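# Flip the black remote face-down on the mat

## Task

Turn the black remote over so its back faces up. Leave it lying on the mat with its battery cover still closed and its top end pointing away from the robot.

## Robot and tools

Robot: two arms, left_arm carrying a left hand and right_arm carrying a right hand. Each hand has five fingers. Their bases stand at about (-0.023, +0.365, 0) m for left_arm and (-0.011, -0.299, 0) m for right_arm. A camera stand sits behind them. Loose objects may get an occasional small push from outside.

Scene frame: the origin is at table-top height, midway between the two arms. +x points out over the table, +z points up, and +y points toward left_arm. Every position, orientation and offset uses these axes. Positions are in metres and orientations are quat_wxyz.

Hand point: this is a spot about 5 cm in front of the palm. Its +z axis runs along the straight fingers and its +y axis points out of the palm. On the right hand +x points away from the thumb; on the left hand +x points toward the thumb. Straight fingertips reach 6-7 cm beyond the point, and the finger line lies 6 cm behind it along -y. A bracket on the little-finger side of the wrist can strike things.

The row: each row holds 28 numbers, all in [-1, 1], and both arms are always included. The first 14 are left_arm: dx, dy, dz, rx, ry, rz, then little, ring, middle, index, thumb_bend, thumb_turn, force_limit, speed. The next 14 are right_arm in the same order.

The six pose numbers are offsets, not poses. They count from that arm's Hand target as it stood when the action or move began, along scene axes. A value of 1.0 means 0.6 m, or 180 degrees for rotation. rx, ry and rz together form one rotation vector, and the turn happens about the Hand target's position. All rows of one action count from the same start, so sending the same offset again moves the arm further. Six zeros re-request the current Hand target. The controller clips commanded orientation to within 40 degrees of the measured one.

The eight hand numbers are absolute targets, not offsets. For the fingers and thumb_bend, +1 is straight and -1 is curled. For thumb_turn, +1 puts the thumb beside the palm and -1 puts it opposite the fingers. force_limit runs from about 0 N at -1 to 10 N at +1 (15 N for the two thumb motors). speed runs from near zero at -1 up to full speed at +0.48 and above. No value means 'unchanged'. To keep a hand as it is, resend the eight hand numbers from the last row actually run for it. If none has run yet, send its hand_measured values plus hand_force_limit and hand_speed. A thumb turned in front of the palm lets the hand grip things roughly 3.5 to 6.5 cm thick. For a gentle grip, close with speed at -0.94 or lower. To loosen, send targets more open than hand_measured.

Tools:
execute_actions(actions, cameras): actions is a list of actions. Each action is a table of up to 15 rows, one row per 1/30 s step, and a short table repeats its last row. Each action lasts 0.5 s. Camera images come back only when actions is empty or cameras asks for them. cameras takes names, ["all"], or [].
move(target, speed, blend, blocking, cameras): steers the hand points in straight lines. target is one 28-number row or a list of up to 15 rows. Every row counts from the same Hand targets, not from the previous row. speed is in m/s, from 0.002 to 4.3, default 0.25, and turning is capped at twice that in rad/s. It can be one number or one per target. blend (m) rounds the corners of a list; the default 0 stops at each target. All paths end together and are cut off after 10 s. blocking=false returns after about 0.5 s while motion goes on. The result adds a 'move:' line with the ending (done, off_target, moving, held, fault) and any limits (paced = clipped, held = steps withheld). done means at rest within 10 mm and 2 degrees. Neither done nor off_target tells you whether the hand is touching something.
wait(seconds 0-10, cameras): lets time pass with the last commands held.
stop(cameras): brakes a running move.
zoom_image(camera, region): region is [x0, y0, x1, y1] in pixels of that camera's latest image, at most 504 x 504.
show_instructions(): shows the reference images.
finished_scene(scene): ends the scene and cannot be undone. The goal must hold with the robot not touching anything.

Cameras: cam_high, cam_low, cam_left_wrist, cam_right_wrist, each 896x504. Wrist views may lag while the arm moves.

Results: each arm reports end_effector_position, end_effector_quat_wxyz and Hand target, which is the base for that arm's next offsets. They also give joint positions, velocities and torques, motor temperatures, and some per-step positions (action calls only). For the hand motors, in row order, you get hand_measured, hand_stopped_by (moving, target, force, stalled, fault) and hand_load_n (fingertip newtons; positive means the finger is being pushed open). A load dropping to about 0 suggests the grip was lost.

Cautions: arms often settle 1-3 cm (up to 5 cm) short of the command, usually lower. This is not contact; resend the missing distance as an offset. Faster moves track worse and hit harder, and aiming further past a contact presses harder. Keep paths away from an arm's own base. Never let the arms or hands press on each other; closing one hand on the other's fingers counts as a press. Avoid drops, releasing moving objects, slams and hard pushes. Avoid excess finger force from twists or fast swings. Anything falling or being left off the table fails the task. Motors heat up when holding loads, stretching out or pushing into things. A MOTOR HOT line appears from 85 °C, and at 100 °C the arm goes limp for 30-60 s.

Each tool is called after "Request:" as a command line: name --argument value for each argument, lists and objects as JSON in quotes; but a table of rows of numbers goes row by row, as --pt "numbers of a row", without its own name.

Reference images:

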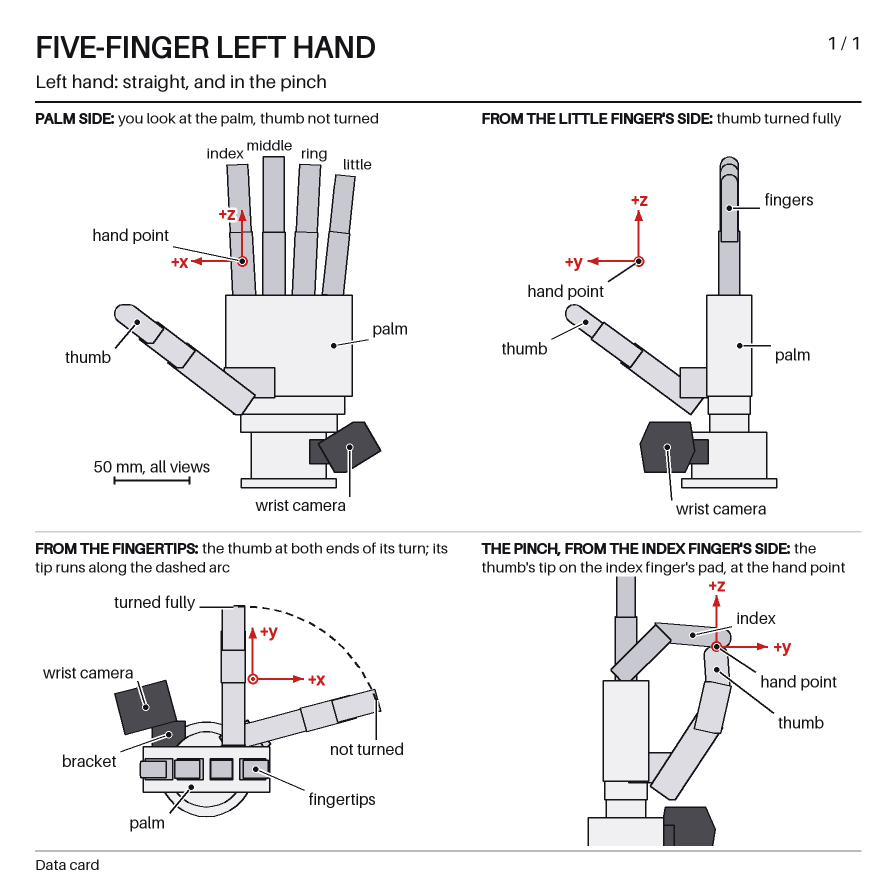

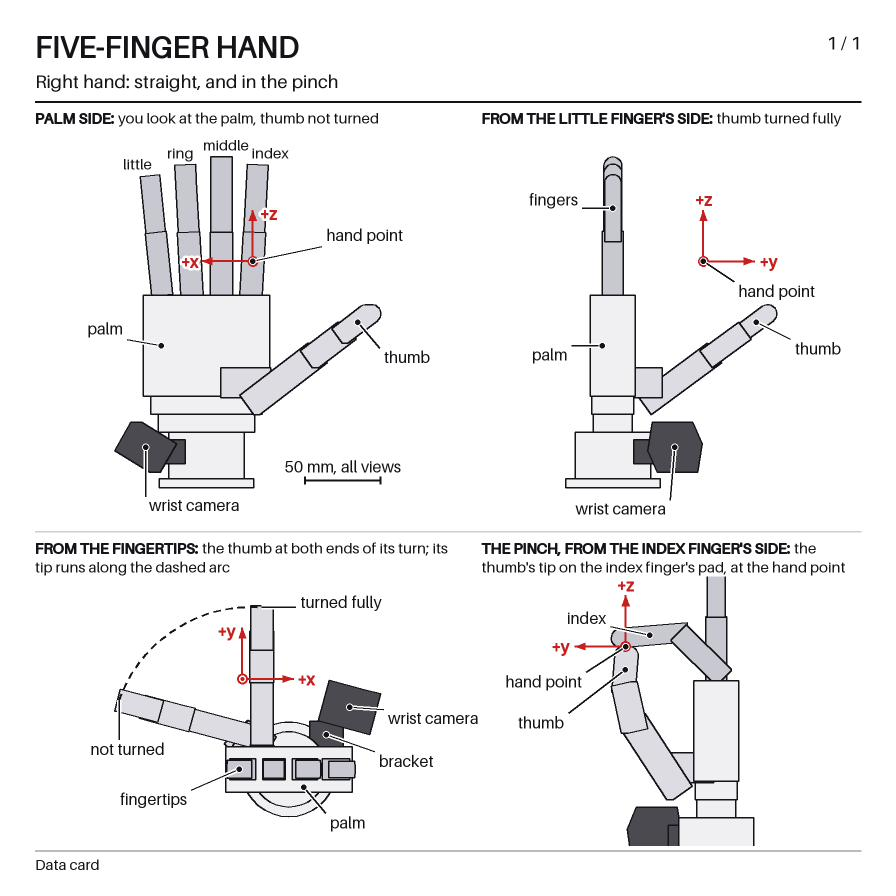

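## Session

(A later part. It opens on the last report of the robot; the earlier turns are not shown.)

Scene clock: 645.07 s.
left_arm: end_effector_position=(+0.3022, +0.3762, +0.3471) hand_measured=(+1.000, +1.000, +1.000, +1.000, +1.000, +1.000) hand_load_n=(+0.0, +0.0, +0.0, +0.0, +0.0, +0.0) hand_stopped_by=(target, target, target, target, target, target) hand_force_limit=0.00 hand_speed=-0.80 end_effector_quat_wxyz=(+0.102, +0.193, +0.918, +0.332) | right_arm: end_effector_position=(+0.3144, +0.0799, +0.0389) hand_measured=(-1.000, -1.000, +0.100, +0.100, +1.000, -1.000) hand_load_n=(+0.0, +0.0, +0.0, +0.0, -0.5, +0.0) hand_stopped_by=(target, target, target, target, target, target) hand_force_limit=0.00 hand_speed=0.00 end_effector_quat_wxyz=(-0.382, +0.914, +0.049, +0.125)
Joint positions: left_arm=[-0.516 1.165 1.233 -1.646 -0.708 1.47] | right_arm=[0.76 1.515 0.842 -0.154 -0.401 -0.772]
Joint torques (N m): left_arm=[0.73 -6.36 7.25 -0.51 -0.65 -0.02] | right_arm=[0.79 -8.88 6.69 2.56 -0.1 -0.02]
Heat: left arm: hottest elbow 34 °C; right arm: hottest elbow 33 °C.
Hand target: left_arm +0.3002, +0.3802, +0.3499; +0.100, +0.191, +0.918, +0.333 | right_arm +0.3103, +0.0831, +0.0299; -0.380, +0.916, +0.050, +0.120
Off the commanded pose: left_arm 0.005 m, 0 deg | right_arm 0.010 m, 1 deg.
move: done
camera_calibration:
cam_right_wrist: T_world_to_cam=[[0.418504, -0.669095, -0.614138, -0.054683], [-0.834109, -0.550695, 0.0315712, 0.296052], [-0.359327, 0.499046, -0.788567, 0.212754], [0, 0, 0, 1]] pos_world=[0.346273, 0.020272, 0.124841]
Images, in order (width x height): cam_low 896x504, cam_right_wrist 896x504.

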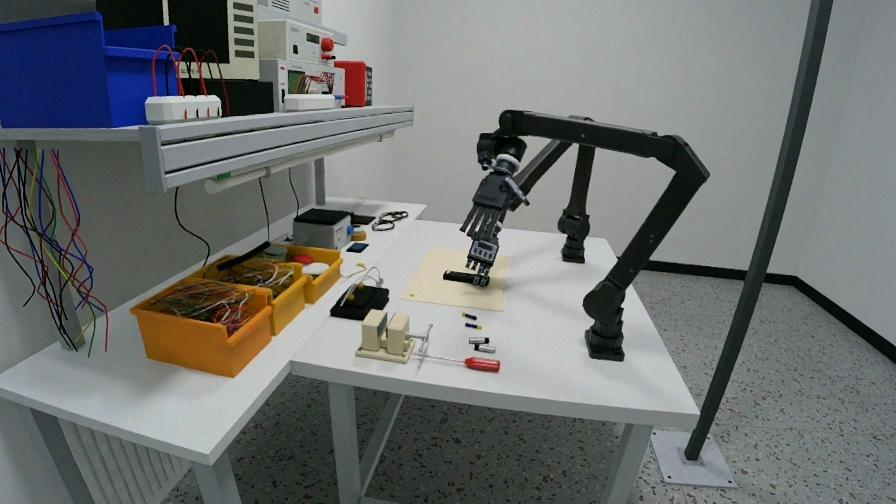

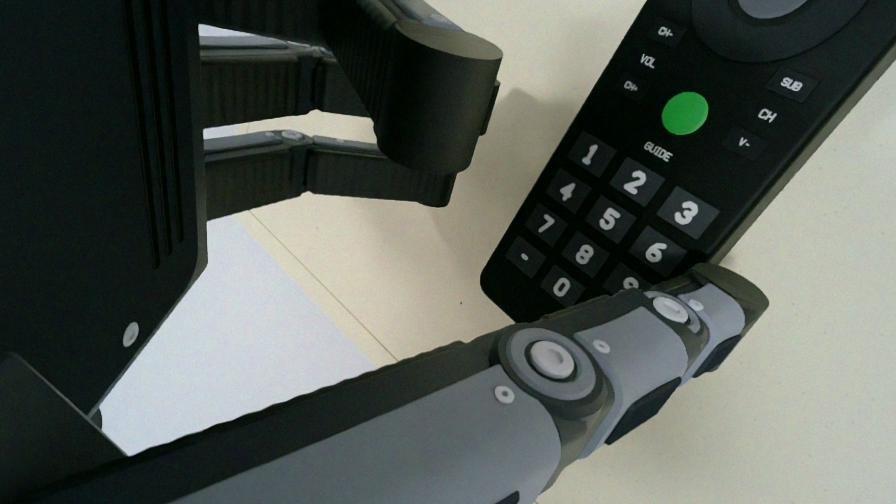

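Request:
move --target '[0,0,0,0,0,0,1,1,1,1,1,1,0,-0.8, -0.0105,-0.0168,-0.0265,0,0,0,-1,-1,0.0,0.0,1,-1,0,0]' --speed 0.06 --cameras '["cam_low","cam_right_wrist"]'

Request:
zoom_image --camera "cam_low" --region '[430, 230, 530, 300]'

Scene clock: 694.73 s.
left_arm: end_effector_position=(+0.3022, +0.3762, +0.3471) hand_measured=(+1.000, +1.000, +1.000, +1.000, +1.000, +1.000) hand_load_n=(+0.0, +0.0, +0.0, +0.0, +0.0, +0.0) hand_stopped_by=(target, target, target, target, target, target) hand_force_limit=0.00 hand_speed=-0.80 end_effector_quat_wxyz=(+0.102, +0.193, +0.918, +0.332) | right_arm: end_effector_position=(+0.3082, +0.0747, +0.0279) hand_measured=(-1.000, -1.000, +0.000, +0.000, +1.000, -1.000) hand_load_n=(+0.0, +0.0, +0.0, -1.5, +0.0, +0.0) hand_stopped_by=(target, target, target, target, target, target) hand_force_limit=0.00 hand_speed=0.00 end_effector_quat_wxyz=(-0.385, +0.913, +0.050, +0.128)
Joint positions: left_arm=[-0.516 1.165 1.233 -1.646 -0.708 1.47] | right_arm=[0.76 1.515 0.8 -0.103 -0.403 -0.772]
Joint torques (N m): left_arm=[0.73 -6.53 7.27 -0.53 -0.66 -0.01] | right_arm=[0.44 -8.82 6.02 2.74 -0.26 -0.07]
Heat: left arm: hottest elbow 34 °C; right arm: hottest elbow 32 °C.
Hand target: left_arm +0.3002, +0.3802, +0.3499; +0.100, +0.191, +0.918, +0.333 | right_arm +0.3041, +0.0731, +0.0140; -0.380, +0.916, +0.050, +0.121
Off the commanded pose: left_arm 0.005 m, 0 deg | right_arm 0.015 m, 1 deg.
move: off_target (right_arm)
camera_calibration:
cam_right_wrist: T_world_to_cam=[[0.423173, -0.663886, -0.616587, -0.0641344], [-0.833515, -0.552045, 0.0223392, 0.288465], [-0.355215, 0.504481, -0.78697, 0.202726], [0, 0, 0, 1]] pos_world=[0.339591, 0.0143968, 0.113551]
Images, in order (width x height): cam_low 896x504, cam_right_wrist 896x504.

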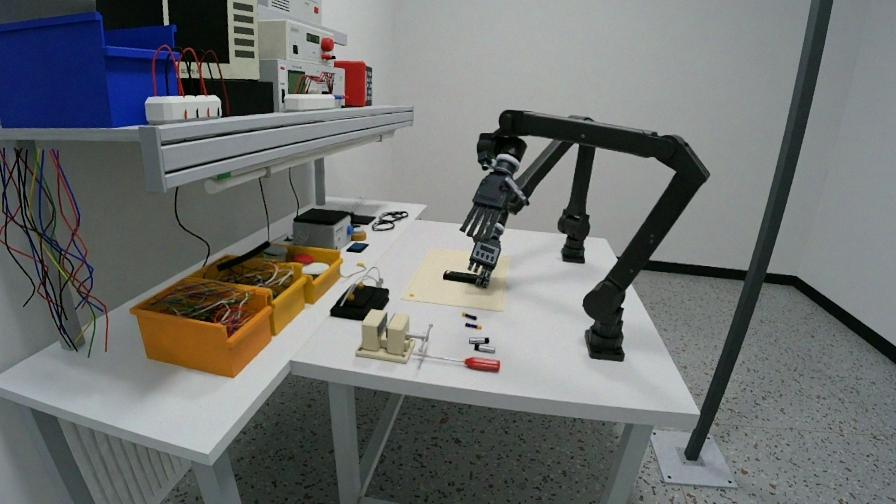

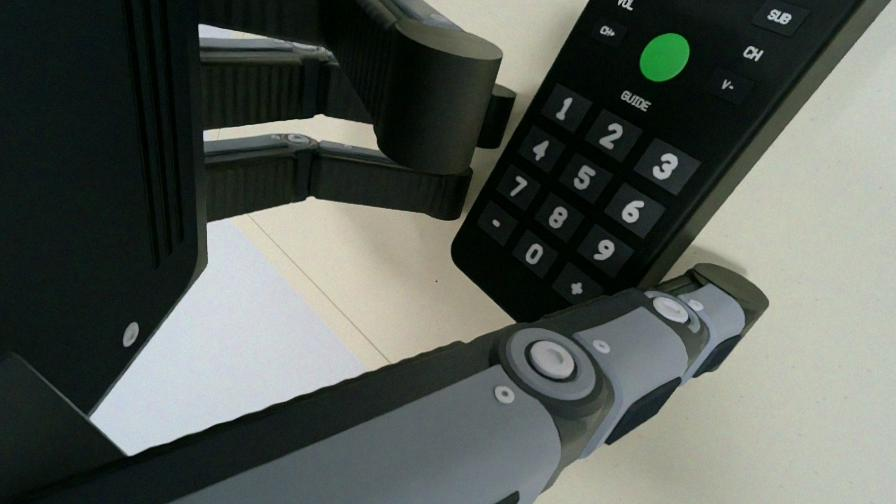

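Scaled by 5.040 from the camera's 896x504 image, which has a finer 1280x720 frame.

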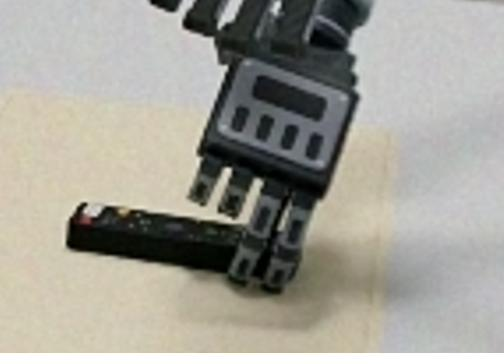

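Request:
move --target '[0,0,0,0,0,0,1,1,1,1,1,1,0,-0.8, 0,0,0.01,0,0,0,-1,-1,-0.3,-0.3,0.7,-1,-0.4,-0.9]' --speed 0.06 --cameras '["cam_low","cam_right_wrist"]'

Request:
zoom_image --camera "cam_low" --region '[430, 230, 530, 300]'

Scene clock: 711.43 s.
left_arm: end_effector_position=(+0.3022, +0.3762, +0.3471) hand_measured=(+1.000, +1.000, +1.000, +1.000, +1.000, +1.000) hand_load_n=(+0.0, +0.0, +0.0, +0.0, +0.0, +0.0) hand_stopped_by=(target, target, target, target, target, target) hand_force_limit=0.00 hand_speed=-0.80 end_effector_quat_wxyz=(+0.102, +0.193, +0.918, +0.332) | right_arm: end_effector_position=(+0.3078, +0.0744, +0.0273) hand_measured=(-1.000, -1.000, -0.166, -0.212, +0.908, -1.000) hand_load_n=(+0.0, +0.0, +2.0, +4.5, +7.5, -1.0) hand_stopped_by=(target, target, force, force, force, target) hand_force_limit=-0.40 hand_speed=-0.90 end_effector_quat_wxyz=(-0.385, +0.913, +0.050, +0.128)
Joint positions: left_arm=[-0.516 1.165 1.233 -1.646 -0.708 1.47] | right_arm=[0.76 1.515 0.799 -0.102 -0.404 -0.772]
Joint torques (N m): left_arm=[0.67 -6.53 7.27 -0.53 -0.65 -0.02] | right_arm=[0.56 -9.41 6.54 1.81 -0.25 -0.1]
Heat: left arm: hottest elbow 34 °C; right arm: hottest elbow 32 °C.
Hand target: left_arm +0.3002, +0.3802, +0.3499; +0.100, +0.191, +0.918, +0.333 | right_arm +0.3040, +0.0730, +0.0199; -0.380, +0.916, +0.050, +0.120
Off the commanded pose: left_arm 0.005 m, 0 deg | right_arm 0.008 m, 1 deg.
move: done
camera_calibration:
cam_right_wrist: T_world_to_cam=[[0.422875, -0.66401, -0.616658, -0.0644035], [-0.833362, -0.552241, 0.023167, 0.287915], [-0.355927, 0.504103, -0.78689, 0.202615], [0, 0, 0, 1]] pos_world=[0.339288, 0.0140955, 0.11305]
Images, in order (width x height): cam_low 896x504, cam_right_wrist 896x504.

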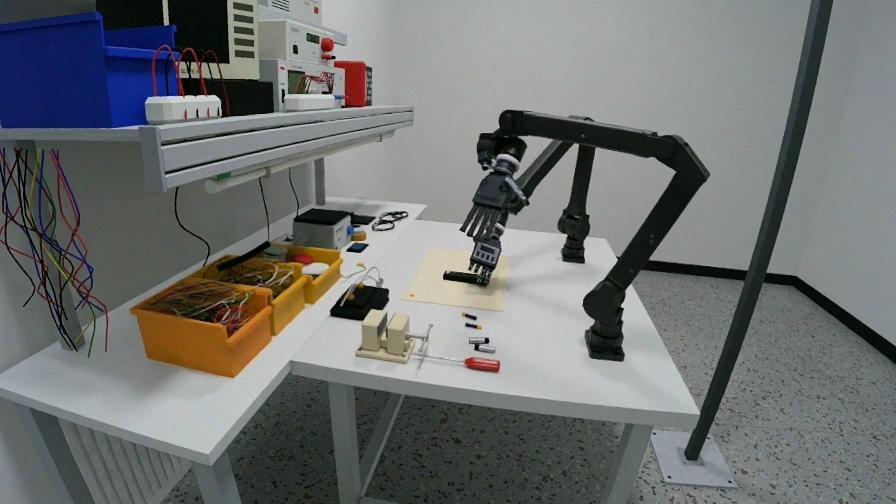

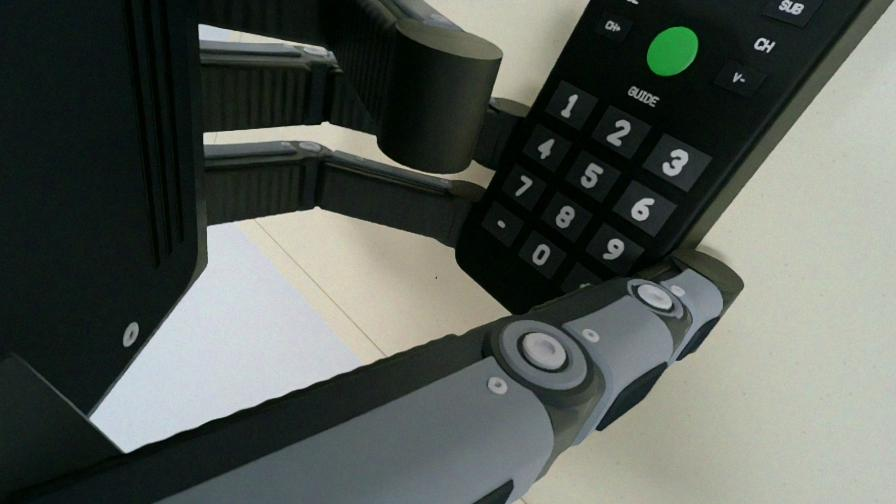

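Scaled by 5.040 from the camera's 896x504 image, which has a finer 1280x720 frame.

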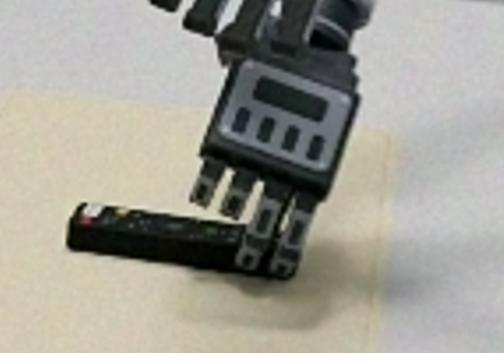

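Request:
move --target '[0,0,0,0,0,0,1,1,1,1,1,1,0,-0.8, 0,0,0.133,0,0,0,-1,-1,-0.3,-0.3,0.7,-1,-0.4,-0.9]' --speed 0.08 --cameras '["cam_low","cam_right_wrist"]'

Request:
zoom_image --camera "cam_low" --region '[410, 200, 550, 300]'

Scene clock: 719.90 s.
left_arm: end_effector_position=(+0.3022, +0.3762, +0.3471) hand_measured=(+1.000, +1.000, +1.000, +1.000, +1.000, +1.000) hand_load_n=(+0.5, -0.5, +0.0, -0.5, +0.0, +0.0) hand_stopped_by=(target, target, target, target, target, target) hand_force_limit=0.00 hand_speed=-0.80 end_effector_quat_wxyz=(+0.102, +0.193, +0.918, +0.332) | right_arm: end_effector_position=(+0.2893, +0.0574, +0.0708) hand_measured=(-1.000, -1.000, -0.166, -0.212, +0.908, -1.000) hand_load_n=(+0.0, +0.0, +3.0, +1.0, +4.0, +0.0) hand_stopped_by=(target, target, force, force, force, target) hand_force_limit=-0.40 hand_speed=-0.90 end_effector_quat_wxyz=(-0.362, +0.926, +0.043, +0.101)
Joint positions: left_arm=[-0.516 1.165 1.233 -1.646 -0.708 1.47] | right_arm=[0.76 1.402 0.848 -0.341 -0.404 -0.772]
Joint torques (N m): left_arm=[0.73 -6.53 7.24 -0.53 -0.66 -0.02] | right_arm=[0.21 -10.52 11.67 1.61 -0.21 -0.11]
Heat: left arm: hottest elbow 34 °C; right arm: hottest elbow 32 °C.
Hand target: left_arm +0.3002, +0.3802, +0.3499; +0.100, +0.191, +0.918, +0.333 | right_arm +0.3041, +0.0731, +0.0999; -0.380, +0.916, +0.050, +0.121
Off the commanded pose: left_arm 0.005 m, 0 deg | right_arm 0.036 m, 3 deg.
move: off_target (right_arm)
camera_calibration:
cam_right_wrist: T_world_to_cam=[[0.388572, -0.695568, -0.604315, -0.0301898], [-0.829754, -0.549324, 0.0987446, 0.255577], [-0.400648, 0.463064, -0.790603, 0.254339], [0, 0, 0, 1]] pos_world=[0.325697, 0.00162025, 0.1576]
Images, in order (width x height): cam_low 896x504, cam_right_wrist 896x504.

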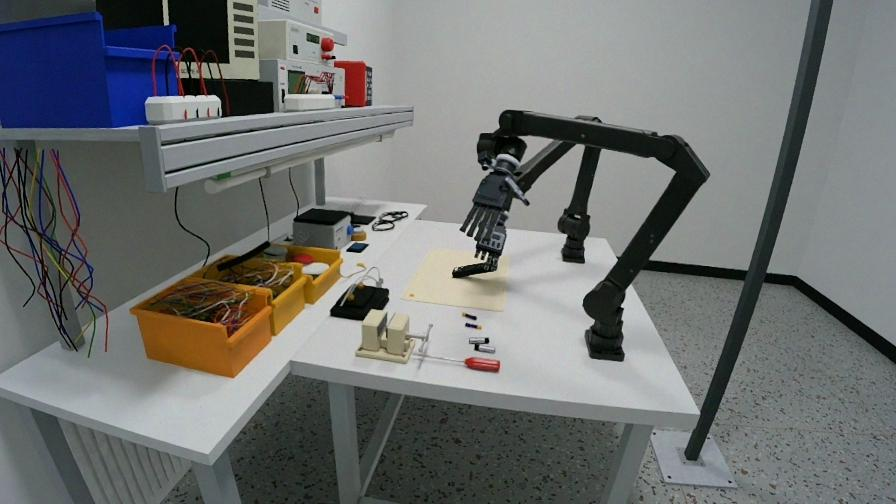

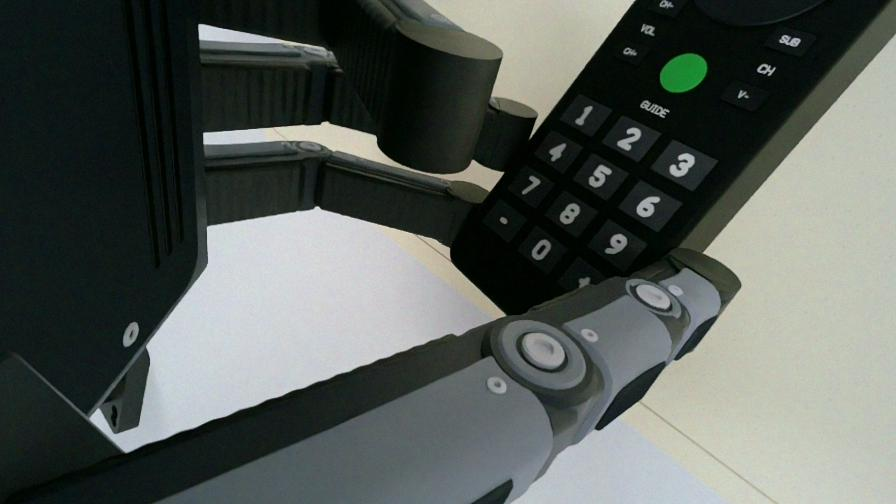

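Scaled by 3.600 from the camera's 896x504 image, which has a finer 1280x720 frame.

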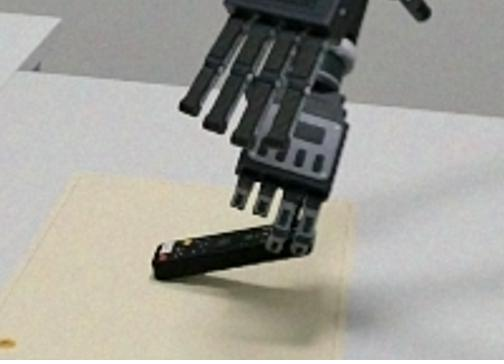

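Request:
move --target '[0,0,0,0,0,0,1,1,1,1,1,1,0,-0.8, 0.03,0,0.2,0,0,0,-1,-1,-0.3,-0.3,0.7,-1,-0.4,-0.9]' --speed 0.1 --cameras '["cam_low","cam_right_wrist"]'

Request:
zoom_image --camera "cam_low" --region '[410, 200, 550, 300]'

Scene clock: 730.13 s.
left_arm: end_effector_position=(+0.3022, +0.3762, +0.3471) hand_measured=(+1.000, +1.000, +1.000, +1.000, +1.000, +1.000) hand_load_n=(+0.0, +0.0, +0.0, +0.0, +0.0, +0.0) hand_stopped_by=(target, target, target, target, target, target) hand_force_limit=0.00 hand_speed=-0.80 end_effector_quat_wxyz=(+0.102, +0.193, +0.918, +0.332) | right_arm: end_effector_position=(+0.3075, +0.0665, +0.1881) hand_measured=(-1.000, -1.000, -0.166, -0.212, +0.908, -1.000) hand_load_n=(+0.0, +0.5, +0.0, +0.0, +0.0, +0.5) hand_stopped_by=(target, target, force, force, force, target) hand_force_limit=-0.40 hand_speed=-0.90 end_effector_quat_wxyz=(-0.363, +0.926, +0.043, +0.097)
Joint positions: left_arm=[-0.516 1.165 1.233 -1.646 -0.708 1.47] | right_arm=[0.743 1.332 1.114 -0.687 -0.421 -0.785]
Joint torques (N m): left_arm=[0.73 -6.48 7.25 -0.54 -0.66 -0.02] | right_arm=[-0.44 -10.64 12.64 1.47 -0.28 -0.21]
Heat: left arm: hottest elbow 34 °C; right arm: hottest elbow 33 °C.
Hand target: left_arm +0.3002, +0.3802, +0.3499; +0.100, +0.191, +0.918, +0.333 | right_arm +0.3222, +0.0730, +0.2198; -0.380, +0.916, +0.050, +0.121
Off the commanded pose: left_arm 0.005 m, 0 deg | right_arm 0.036 m, 4 deg.
move: off_target (right_arm)
camera_calibration:
cam_right_wrist: T_world_to_cam=[[0.38636, -0.69341, -0.608201, 0.041186], [-0.827262, -0.552116, 0.103948, 0.2626], [-0.407876, 0.46298, -0.786948, 0.35168], [0, 0, 0, 1]] pos_world=[0.344768, 0.0107238, 0.274506]
Images, in order (width x height): cam_low 896x504, cam_right_wrist 896x504.

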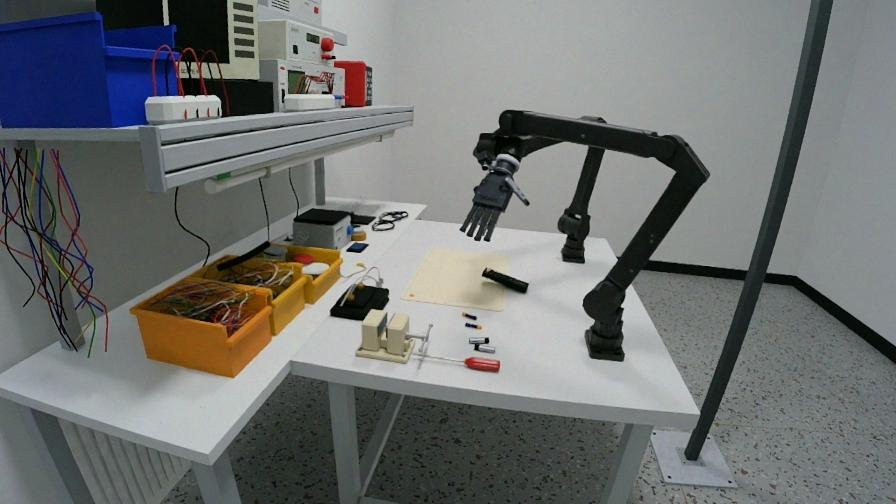

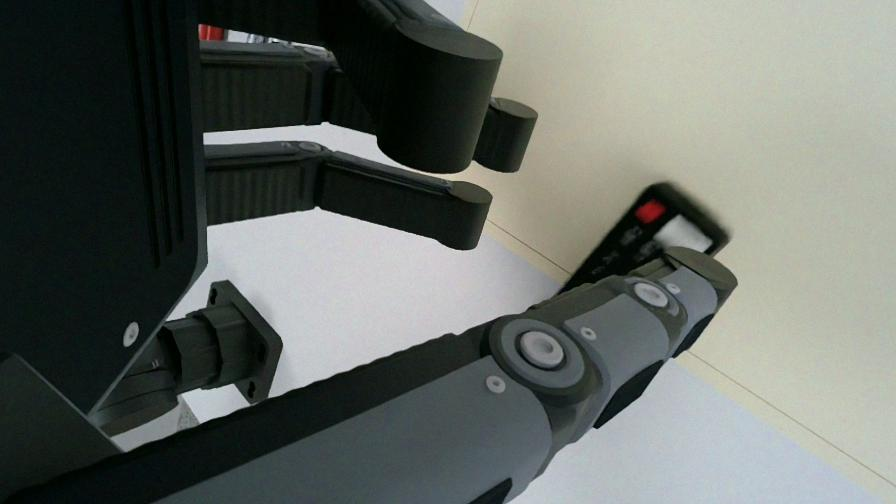

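Scaled by 3.600 from the camera's 896x504 image, which has a finer 1280x720 frame.

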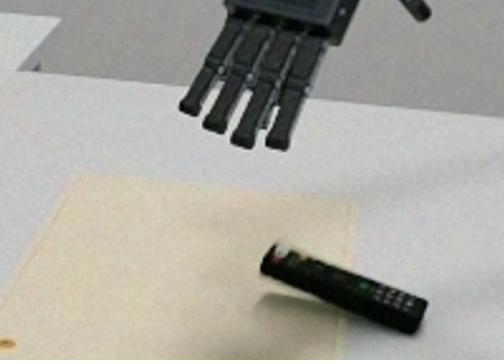

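Request:
wait --seconds 1 --cameras '["cam_high","cam_low","cam_right_wrist"]'

Request:
zoom_image --camera "cam_low" --region '[410, 220, 550, 320]'

Request:
zoom_image --camera "cam_high" --region '[320, 150, 500, 330]'

Scene clock: 738.40 s.
left_arm: end_effector_position=(+0.3022, +0.3762, +0.3471) hand_measured=(+1.000, +1.000, +1.000, +1.000, +1.000, +1.000) hand_load_n=(+0.0, +0.0, +0.0, +0.0, +0.0, -0.5) hand_stopped_by=(target, target, target, target, target, target) hand_force_limit=0.00 hand_speed=-0.80 end_effector_quat_wxyz=(+0.102, +0.193, +0.918, +0.332) | right_arm: end_effector_position=(+0.3075, +0.0665, +0.1881) hand_measured=(-1.000, -1.000, -0.166, -0.212, +0.908, -1.000) hand_load_n=(+0.0, +0.0, +0.0, +0.0, +0.0, +0.0) hand_stopped_by=(target, target, force, force, force, target) hand_force_limit=-0.40 hand_speed=-0.90 end_effector_quat_wxyz=(-0.363, +0.926, +0.043, +0.097)
Joint positions: left_arm=[-0.516 1.165 1.233 -1.646 -0.708 1.47] | right_arm=[0.743 1.332 1.114 -0.687 -0.421 -0.785]
Joint torques (N m): left_arm=[0.73 -6.48 7.27 -0.53 -0.66 -0.02] | right_arm=[-0.21 -10.64 12.7 1.48 -0.27 -0.22]
Heat: left arm: hottest elbow 34 °C; right arm: hottest elbow 35 °C.
Hand target: left_arm +0.3002, +0.3802, +0.3499; +0.100, +0.191, +0.918, +0.333 | right_arm +0.3222, +0.0730, +0.2198; -0.380, +0.916, +0.050, +0.121
Off the commanded pose: left_arm 0.005 m, 0 deg | right_arm 0.036 m, 4 deg.
wait: 1.00 s; at rest from the start
camera_calibration:
cam_right_wrist: T_world_to_cam=[[0.38636, -0.69341, -0.608201, 0.041186], [-0.827262, -0.552116, 0.103948, 0.2626], [-0.407876, 0.46298, -0.786948, 0.35168], [0, 0, 0, 1]] pos_world=[0.344768, 0.0107238, 0.274506]
Images, in order (width x height): cam_high 896x504, cam_low 896x504, cam_right_wrist 896x504.

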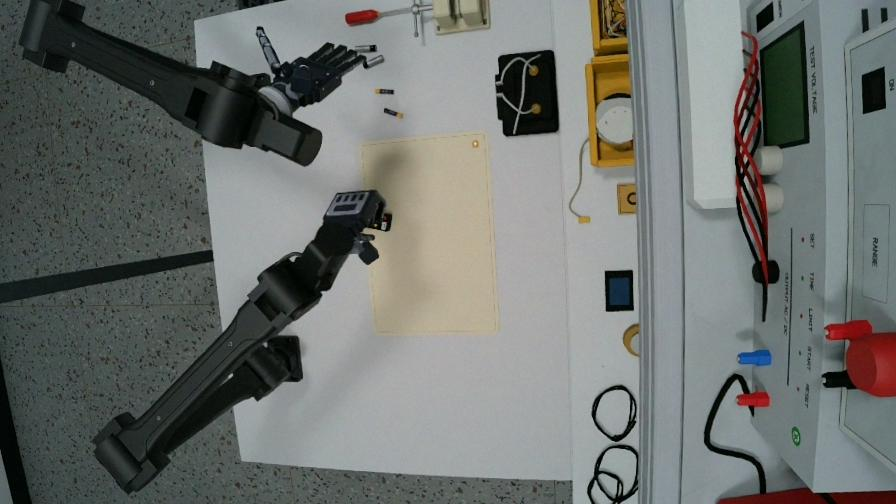

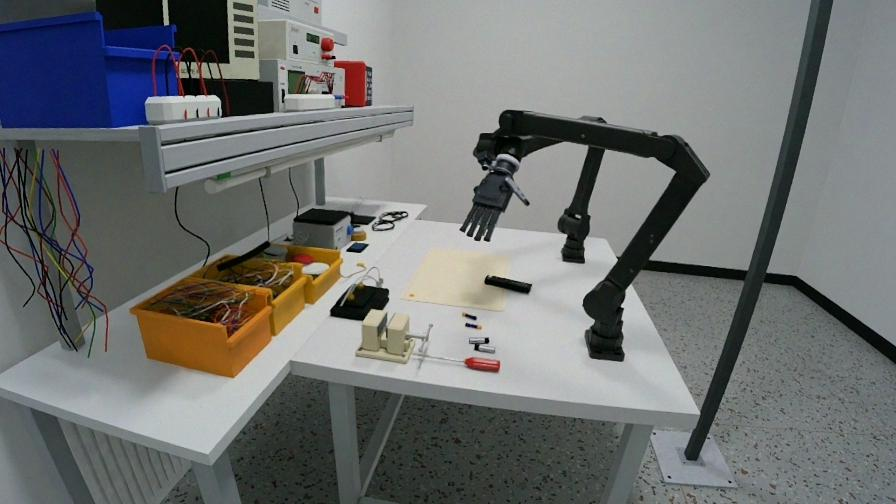

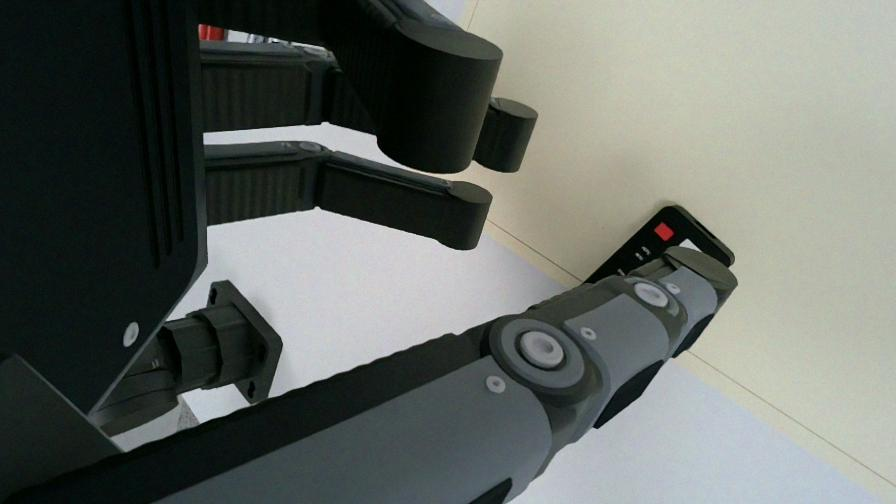

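Scaled by 3.600 from the camera's 896x504 image, which has a finer 1280x720 frame.

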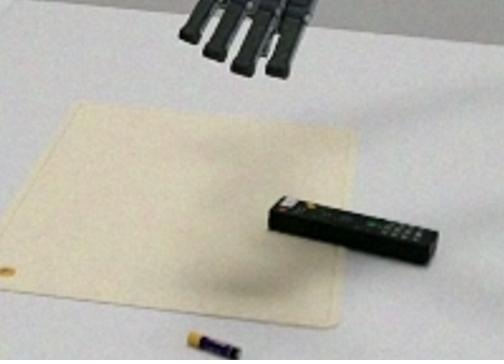

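Scaled by 2.800 from the camera's 896x504 image, which has a finer 1280x720 frame.

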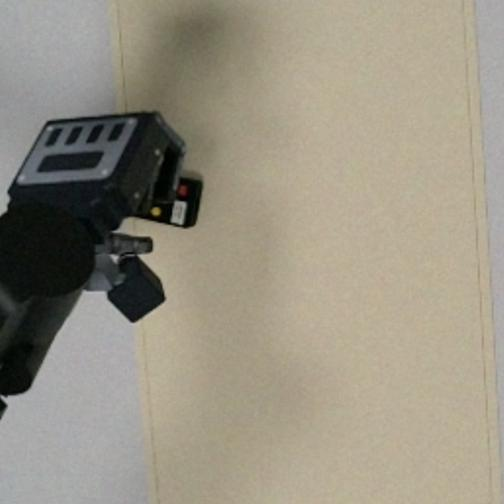

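Request:
move --target '[0,0,0,0,0,0,1,1,1,1,1,1,0,-0.8, -0.217,0.032,-0.15,0,0,-0.03,-1,-1,-1,0.0,1,-1,0,0]' --speed 0.2 --cameras '["cam_high","cam_low","cam_right_wrist"]'

Scene clock: 792.47 s.
left_arm: end_effector_position=(+0.3022, +0.3762, +0.3471) hand_measured=(+1.000, +1.000, +1.000, +1.000, +1.000, +1.000) hand_load_n=(+0.0, +0.0, +0.0, +0.0, +0.0, +0.0) hand_stopped_by=(target, target, target, target, target, target) hand_force_limit=0.00 hand_speed=-0.80 end_effector_quat_wxyz=(+0.102, +0.193, +0.918, +0.332) | right_arm: end_effector_position=(+0.1954, +0.0898, +0.1255) hand_measured=(-1.000, -1.000, -1.000, +0.000, +1.000, -1.000) hand_load_n=(+0.0, +0.0, +0.0, +0.0, +0.0, +0.0) hand_stopped_by=(target, target, target, target, target, target) hand_force_limit=0.00 hand_speed=0.00 end_effector_quat_wxyz=(-0.364, +0.921, +0.008, +0.136)
Joint positions: left_arm=[-0.516 1.165 1.233 -1.646 -0.708 1.47] | right_arm=[1.04 1.192 0.8 -0.39 -0.139 -0.502]
Joint torques (N m): left_arm=[0.73 -6.48 7.28 -0.51 -0.66 -0.01] | right_arm=[0.38 -7.94 7.64 2.7 0.04 0]
Heat: left arm: hottest elbow 34 °C; right arm: hottest elbow 39 °C.
Hand target: left_arm +0.3002, +0.3802, +0.3499; +0.100, +0.191, +0.918, +0.333 | right_arm +0.1920, +0.0921, +0.1299; -0.374, +0.917, +0.007, +0.138
Off the commanded pose: left_arm 0.005 m, 0 deg | right_arm 0.006 m, 1 deg.
move: done
camera_calibration:
cam_right_wrist: T_world_to_cam=[[0.349402, -0.719163, -0.600602, 0.0711802], [-0.878931, -0.473667, 0.0558496, 0.198245], [-0.324651, 0.508374, -0.797595, 0.226967], [0, 0, 0, 1]] pos_world=[0.223058, 0.029708, 0.212707]
Images, in order (width x height): cam_high 896x504, cam_low 896x504, cam_right_wrist 896x504.

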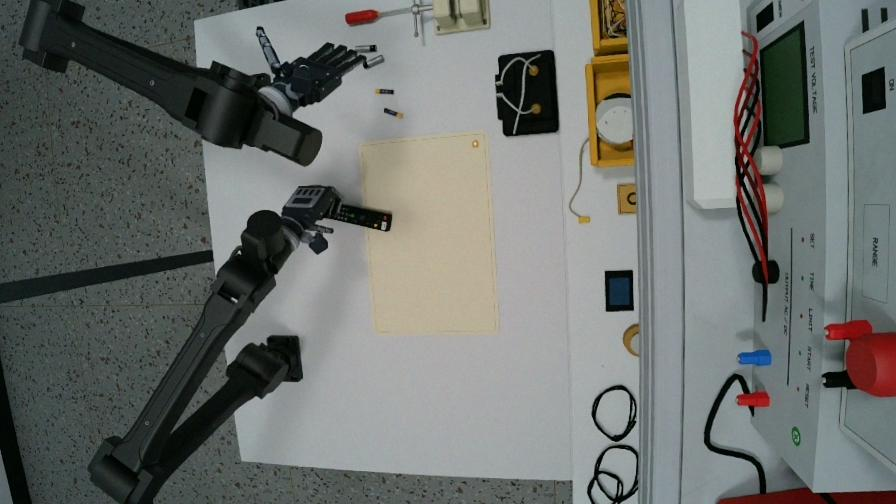

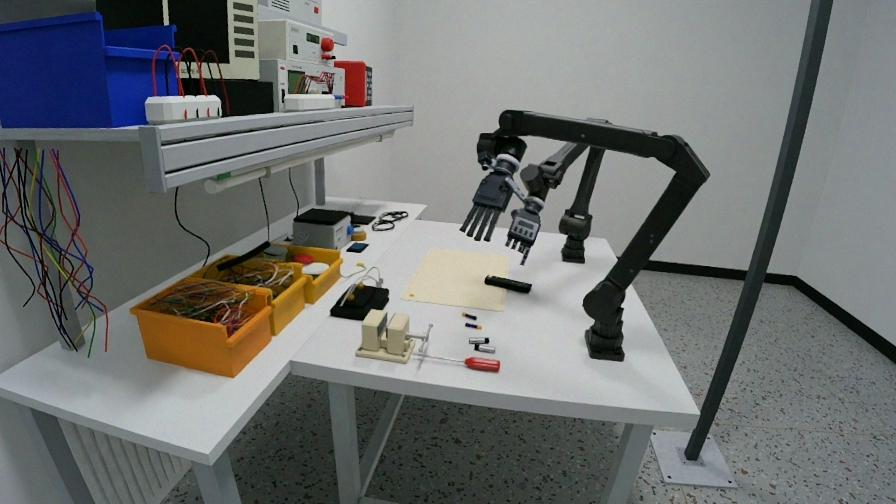

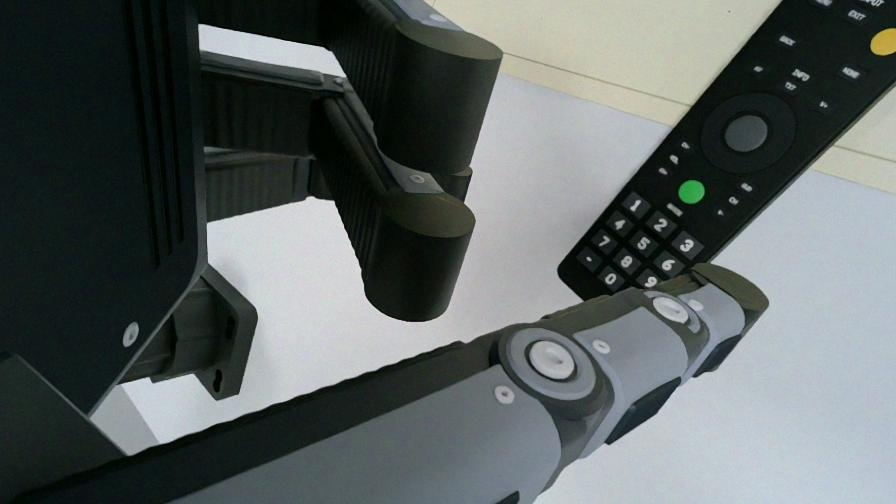

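Request:
move --target '[0,0,0,0,0,0,1,1,1,1,1,1,0,-0.8, -0.0333,-0.0018,-0.1365,0,0,-0.037,-1,-1,-1,0.0,1,-1,0,0]' --speed 0.15 --cameras '["cam_right_wrist"]'

Scene clock: 822.77 s.
left_arm: end_effector_position=(+0.3022, +0.3762, +0.3471) hand_measured=(+1.000, +1.000, +1.000, +1.000, +1.000, +1.000) hand_load_n=(+0.0, +0.0, +0.0, +0.0, +0.0, +0.0) hand_stopped_by=(target, target, target, target, target, target) hand_force_limit=0.00 hand_speed=-0.80 end_effector_quat_wxyz=(+0.102, +0.193, +0.918, +0.332) | right_arm: end_effector_position=(+0.1760, +0.0889, +0.0548) hand_measured=(-1.000, -1.000, -1.000, +0.000, +1.000, -1.000) hand_load_n=(+0.0, +0.0, +0.0, +0.0, +0.0, +0.0) hand_stopped_by=(target, target, target, target, target, target) hand_force_limit=0.00 hand_speed=0.00 end_effector_quat_wxyz=(-0.366, +0.915, -0.045, +0.164)
Joint positions: left_arm=[-0.516 1.165 1.233 -1.646 -0.708 1.47] | right_arm=[1.122 1.26 0.629 -0.114 0.006 -0.366]
Joint torques (N m): left_arm=[0.73 -6.42 7.28 -0.54 -0.65 -0.01] | right_arm=[1.08 -5.83 6.79 2.88 0.15 0.07]
Heat: left arm: hottest elbow 34 °C; right arm: hottest elbow 36 °C.
Hand target: left_arm +0.3002, +0.3802, +0.3499; +0.100, +0.191, +0.918, +0.333 | right_arm +0.1719, +0.0911, +0.0480; -0.365, +0.916, -0.047, +0.160
Off the commanded pose: left_arm 0.005 m, 0 deg | right_arm 0.008 m, 1 deg.
move: done
camera_calibration:
cam_right_wrist: T_world_to_cam=[[0.272634, -0.741521, -0.61304, 0.0510543], [-0.929128, -0.368341, 0.0323318, 0.185486], [-0.249782, 0.560778, -0.78939, 0.146363], [0, 0, 0, 1]] pos_world=[0.19498, 0.0241026, 0.140839]
Images, in order (width x height): cam_right_wrist 896x504.

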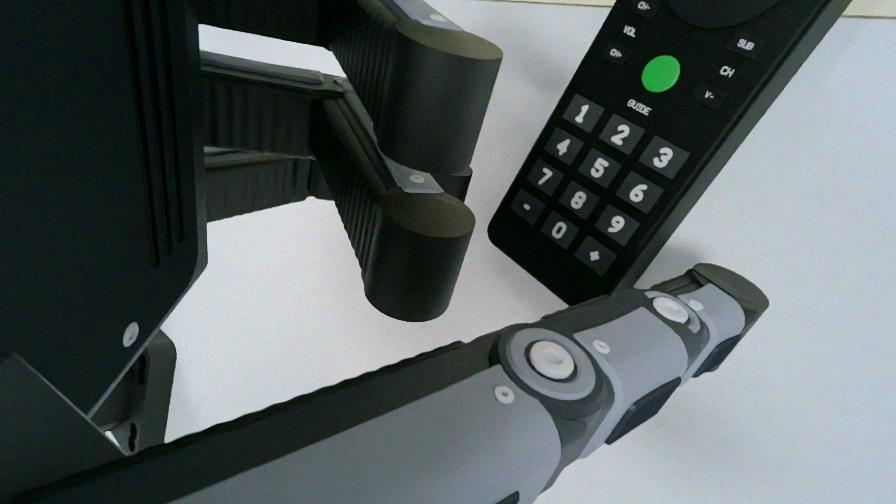

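Request:
move --target '[0,0,0,0,0,0,1,1,1,1,1,1,0,-0.8, 0.0,0,-0.05,0,0,0,-1,-1,-1,0.0,1,-1,0,0]' --speed 0.08 --cameras '["cam_right_wrist"]'

Scene clock: 836.37 s.
left_arm: end_effector_position=(+0.3022, +0.3762, +0.3471) hand_measured=(+1.000, +1.000, +1.000, +1.000, +1.000, +1.000) hand_load_n=(+0.0, +0.0, +0.0, -0.5, +0.0, +0.0) hand_stopped_by=(target, target, target, target, target, target) hand_force_limit=0.00 hand_speed=-0.80 end_effector_quat_wxyz=(+0.102, +0.193, +0.918, +0.332) | right_arm: end_effector_position=(+0.1767, +0.0905, +0.0266) hand_measured=(-1.000, -1.000, -1.000, +0.000, +1.000, -1.000) hand_load_n=(+0.0, +0.0, +0.0, +0.0, +0.0, +0.0) hand_stopped_by=(target, target, target, target, target, target) hand_force_limit=0.00 hand_speed=0.00 end_effector_quat_wxyz=(-0.368, +0.914, -0.046, +0.165)
Joint positions: left_arm=[-0.516 1.165 1.233 -1.646 -0.708 1.47] | right_arm=[1.122 1.329 0.591 -0.003 0.006 -0.365]
Joint torques (N m): left_arm=[0.73 -6.59 7.25 -0.5 -0.66 -0.02] | right_arm=[1.2 -6.3 6.3 2.91 0.12 0.05]
Heat: left arm: hottest elbow 34 °C; right arm: hottest elbow 34 °C.
Hand target: left_arm +0.3002, +0.3802, +0.3499; +0.100, +0.191, +0.918, +0.333 | right_arm +0.1719, +0.0911, +0.0179; -0.365, +0.916, -0.047, +0.160
Off the commanded pose: left_arm 0.005 m, 0 deg | right_arm 0.010 m, 1 deg.
move: done
camera_calibration:
cam_right_wrist: T_world_to_cam=[[0.272784, -0.739147, -0.615834, 0.0346351], [-0.929433, -0.36779, 0.0297421, 0.187657], [-0.248481, 0.564263, -0.787315, 0.122819], [0, 0, 0, 1]] pos_world=[0.195485, 0.0253167, 0.112445]
Images, in order (width x height): cam_right_wrist 896x504.

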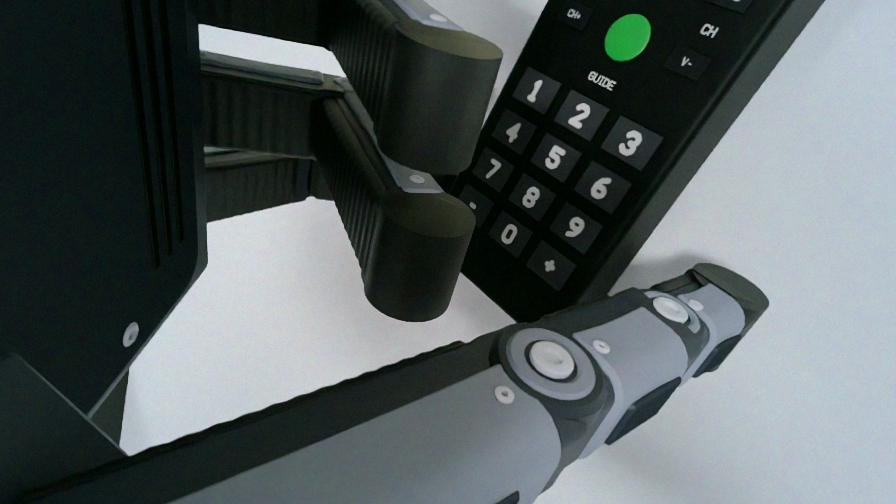

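Request:
move --target '[0,0,0,0,0,0,1,1,1,1,1,1,0,-0.8, 0.0,0,0.01,0,0,0,-1,-1,-1,-0.4,0.6,-1,0.2,-0.92]' --speed 0.08 --cameras '["cam_right_wrist"]'

Scene clock: 842.63 s.
left_arm: end_effector_position=(+0.3022, +0.3762, +0.3471) hand_measured=(+1.000, +1.000, +1.000, +1.000, +1.000, +1.000) hand_load_n=(+0.0, +0.0, +0.0, -0.5, +0.0, +0.0) hand_stopped_by=(target, target, target, target, target, target) hand_force_limit=0.00 hand_speed=-0.80 end_effector_quat_wxyz=(+0.102, +0.193, +0.918, +0.332) | right_arm: end_effector_position=(+0.1767, +0.0906, +0.0267) hand_measured=(-1.000, -1.000, -1.000, -0.220, +0.886, -1.000) hand_load_n=(+0.0, +0.0, +0.0, +7.5, +8.5, -0.5) hand_stopped_by=(target, target, target, force, force, target) hand_force_limit=0.20 hand_speed=-0.92 end_effector_quat_wxyz=(-0.368, +0.914, -0.046, +0.165)
Joint positions: left_arm=[-0.516 1.165 1.233 -1.646 -0.708 1.47] | right_arm=[1.122 1.329 0.591 -0.003 0.006 -0.364]
Joint torques (N m): left_arm=[0.62 -6.53 7.25 -0.5 -0.66 -0.01] | right_arm=[0.97 -7.18 6.87 1.87 0.13 0.02]
Heat: left arm: hottest elbow 34 °C; right arm: hottest elbow 34 °C.
Hand target: left_arm +0.3002, +0.3802, +0.3499; +0.100, +0.191, +0.918, +0.333 | right_arm +0.1719, +0.0912, +0.0240; -0.365, +0.916, -0.047, +0.160
Off the commanded pose: left_arm 0.005 m, 0 deg | right_arm 0.006 m, 1 deg.
move: done
camera_calibration:
cam_right_wrist: T_world_to_cam=[[0.272521, -0.738988, -0.61614, 0.0347184], [-0.92954, -0.367527, 0.0296676, 0.18768], [-0.248372, 0.564642, -0.787077, 0.122761], [0, 0, 0, 1]] pos_world=[0.195485, 0.025318, 0.112446]
Images, in order (width x height): cam_right_wrist 896x504.

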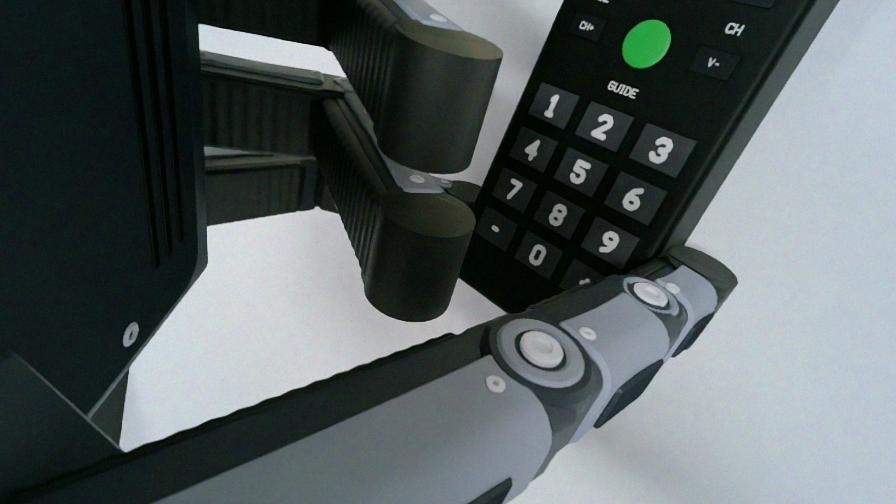

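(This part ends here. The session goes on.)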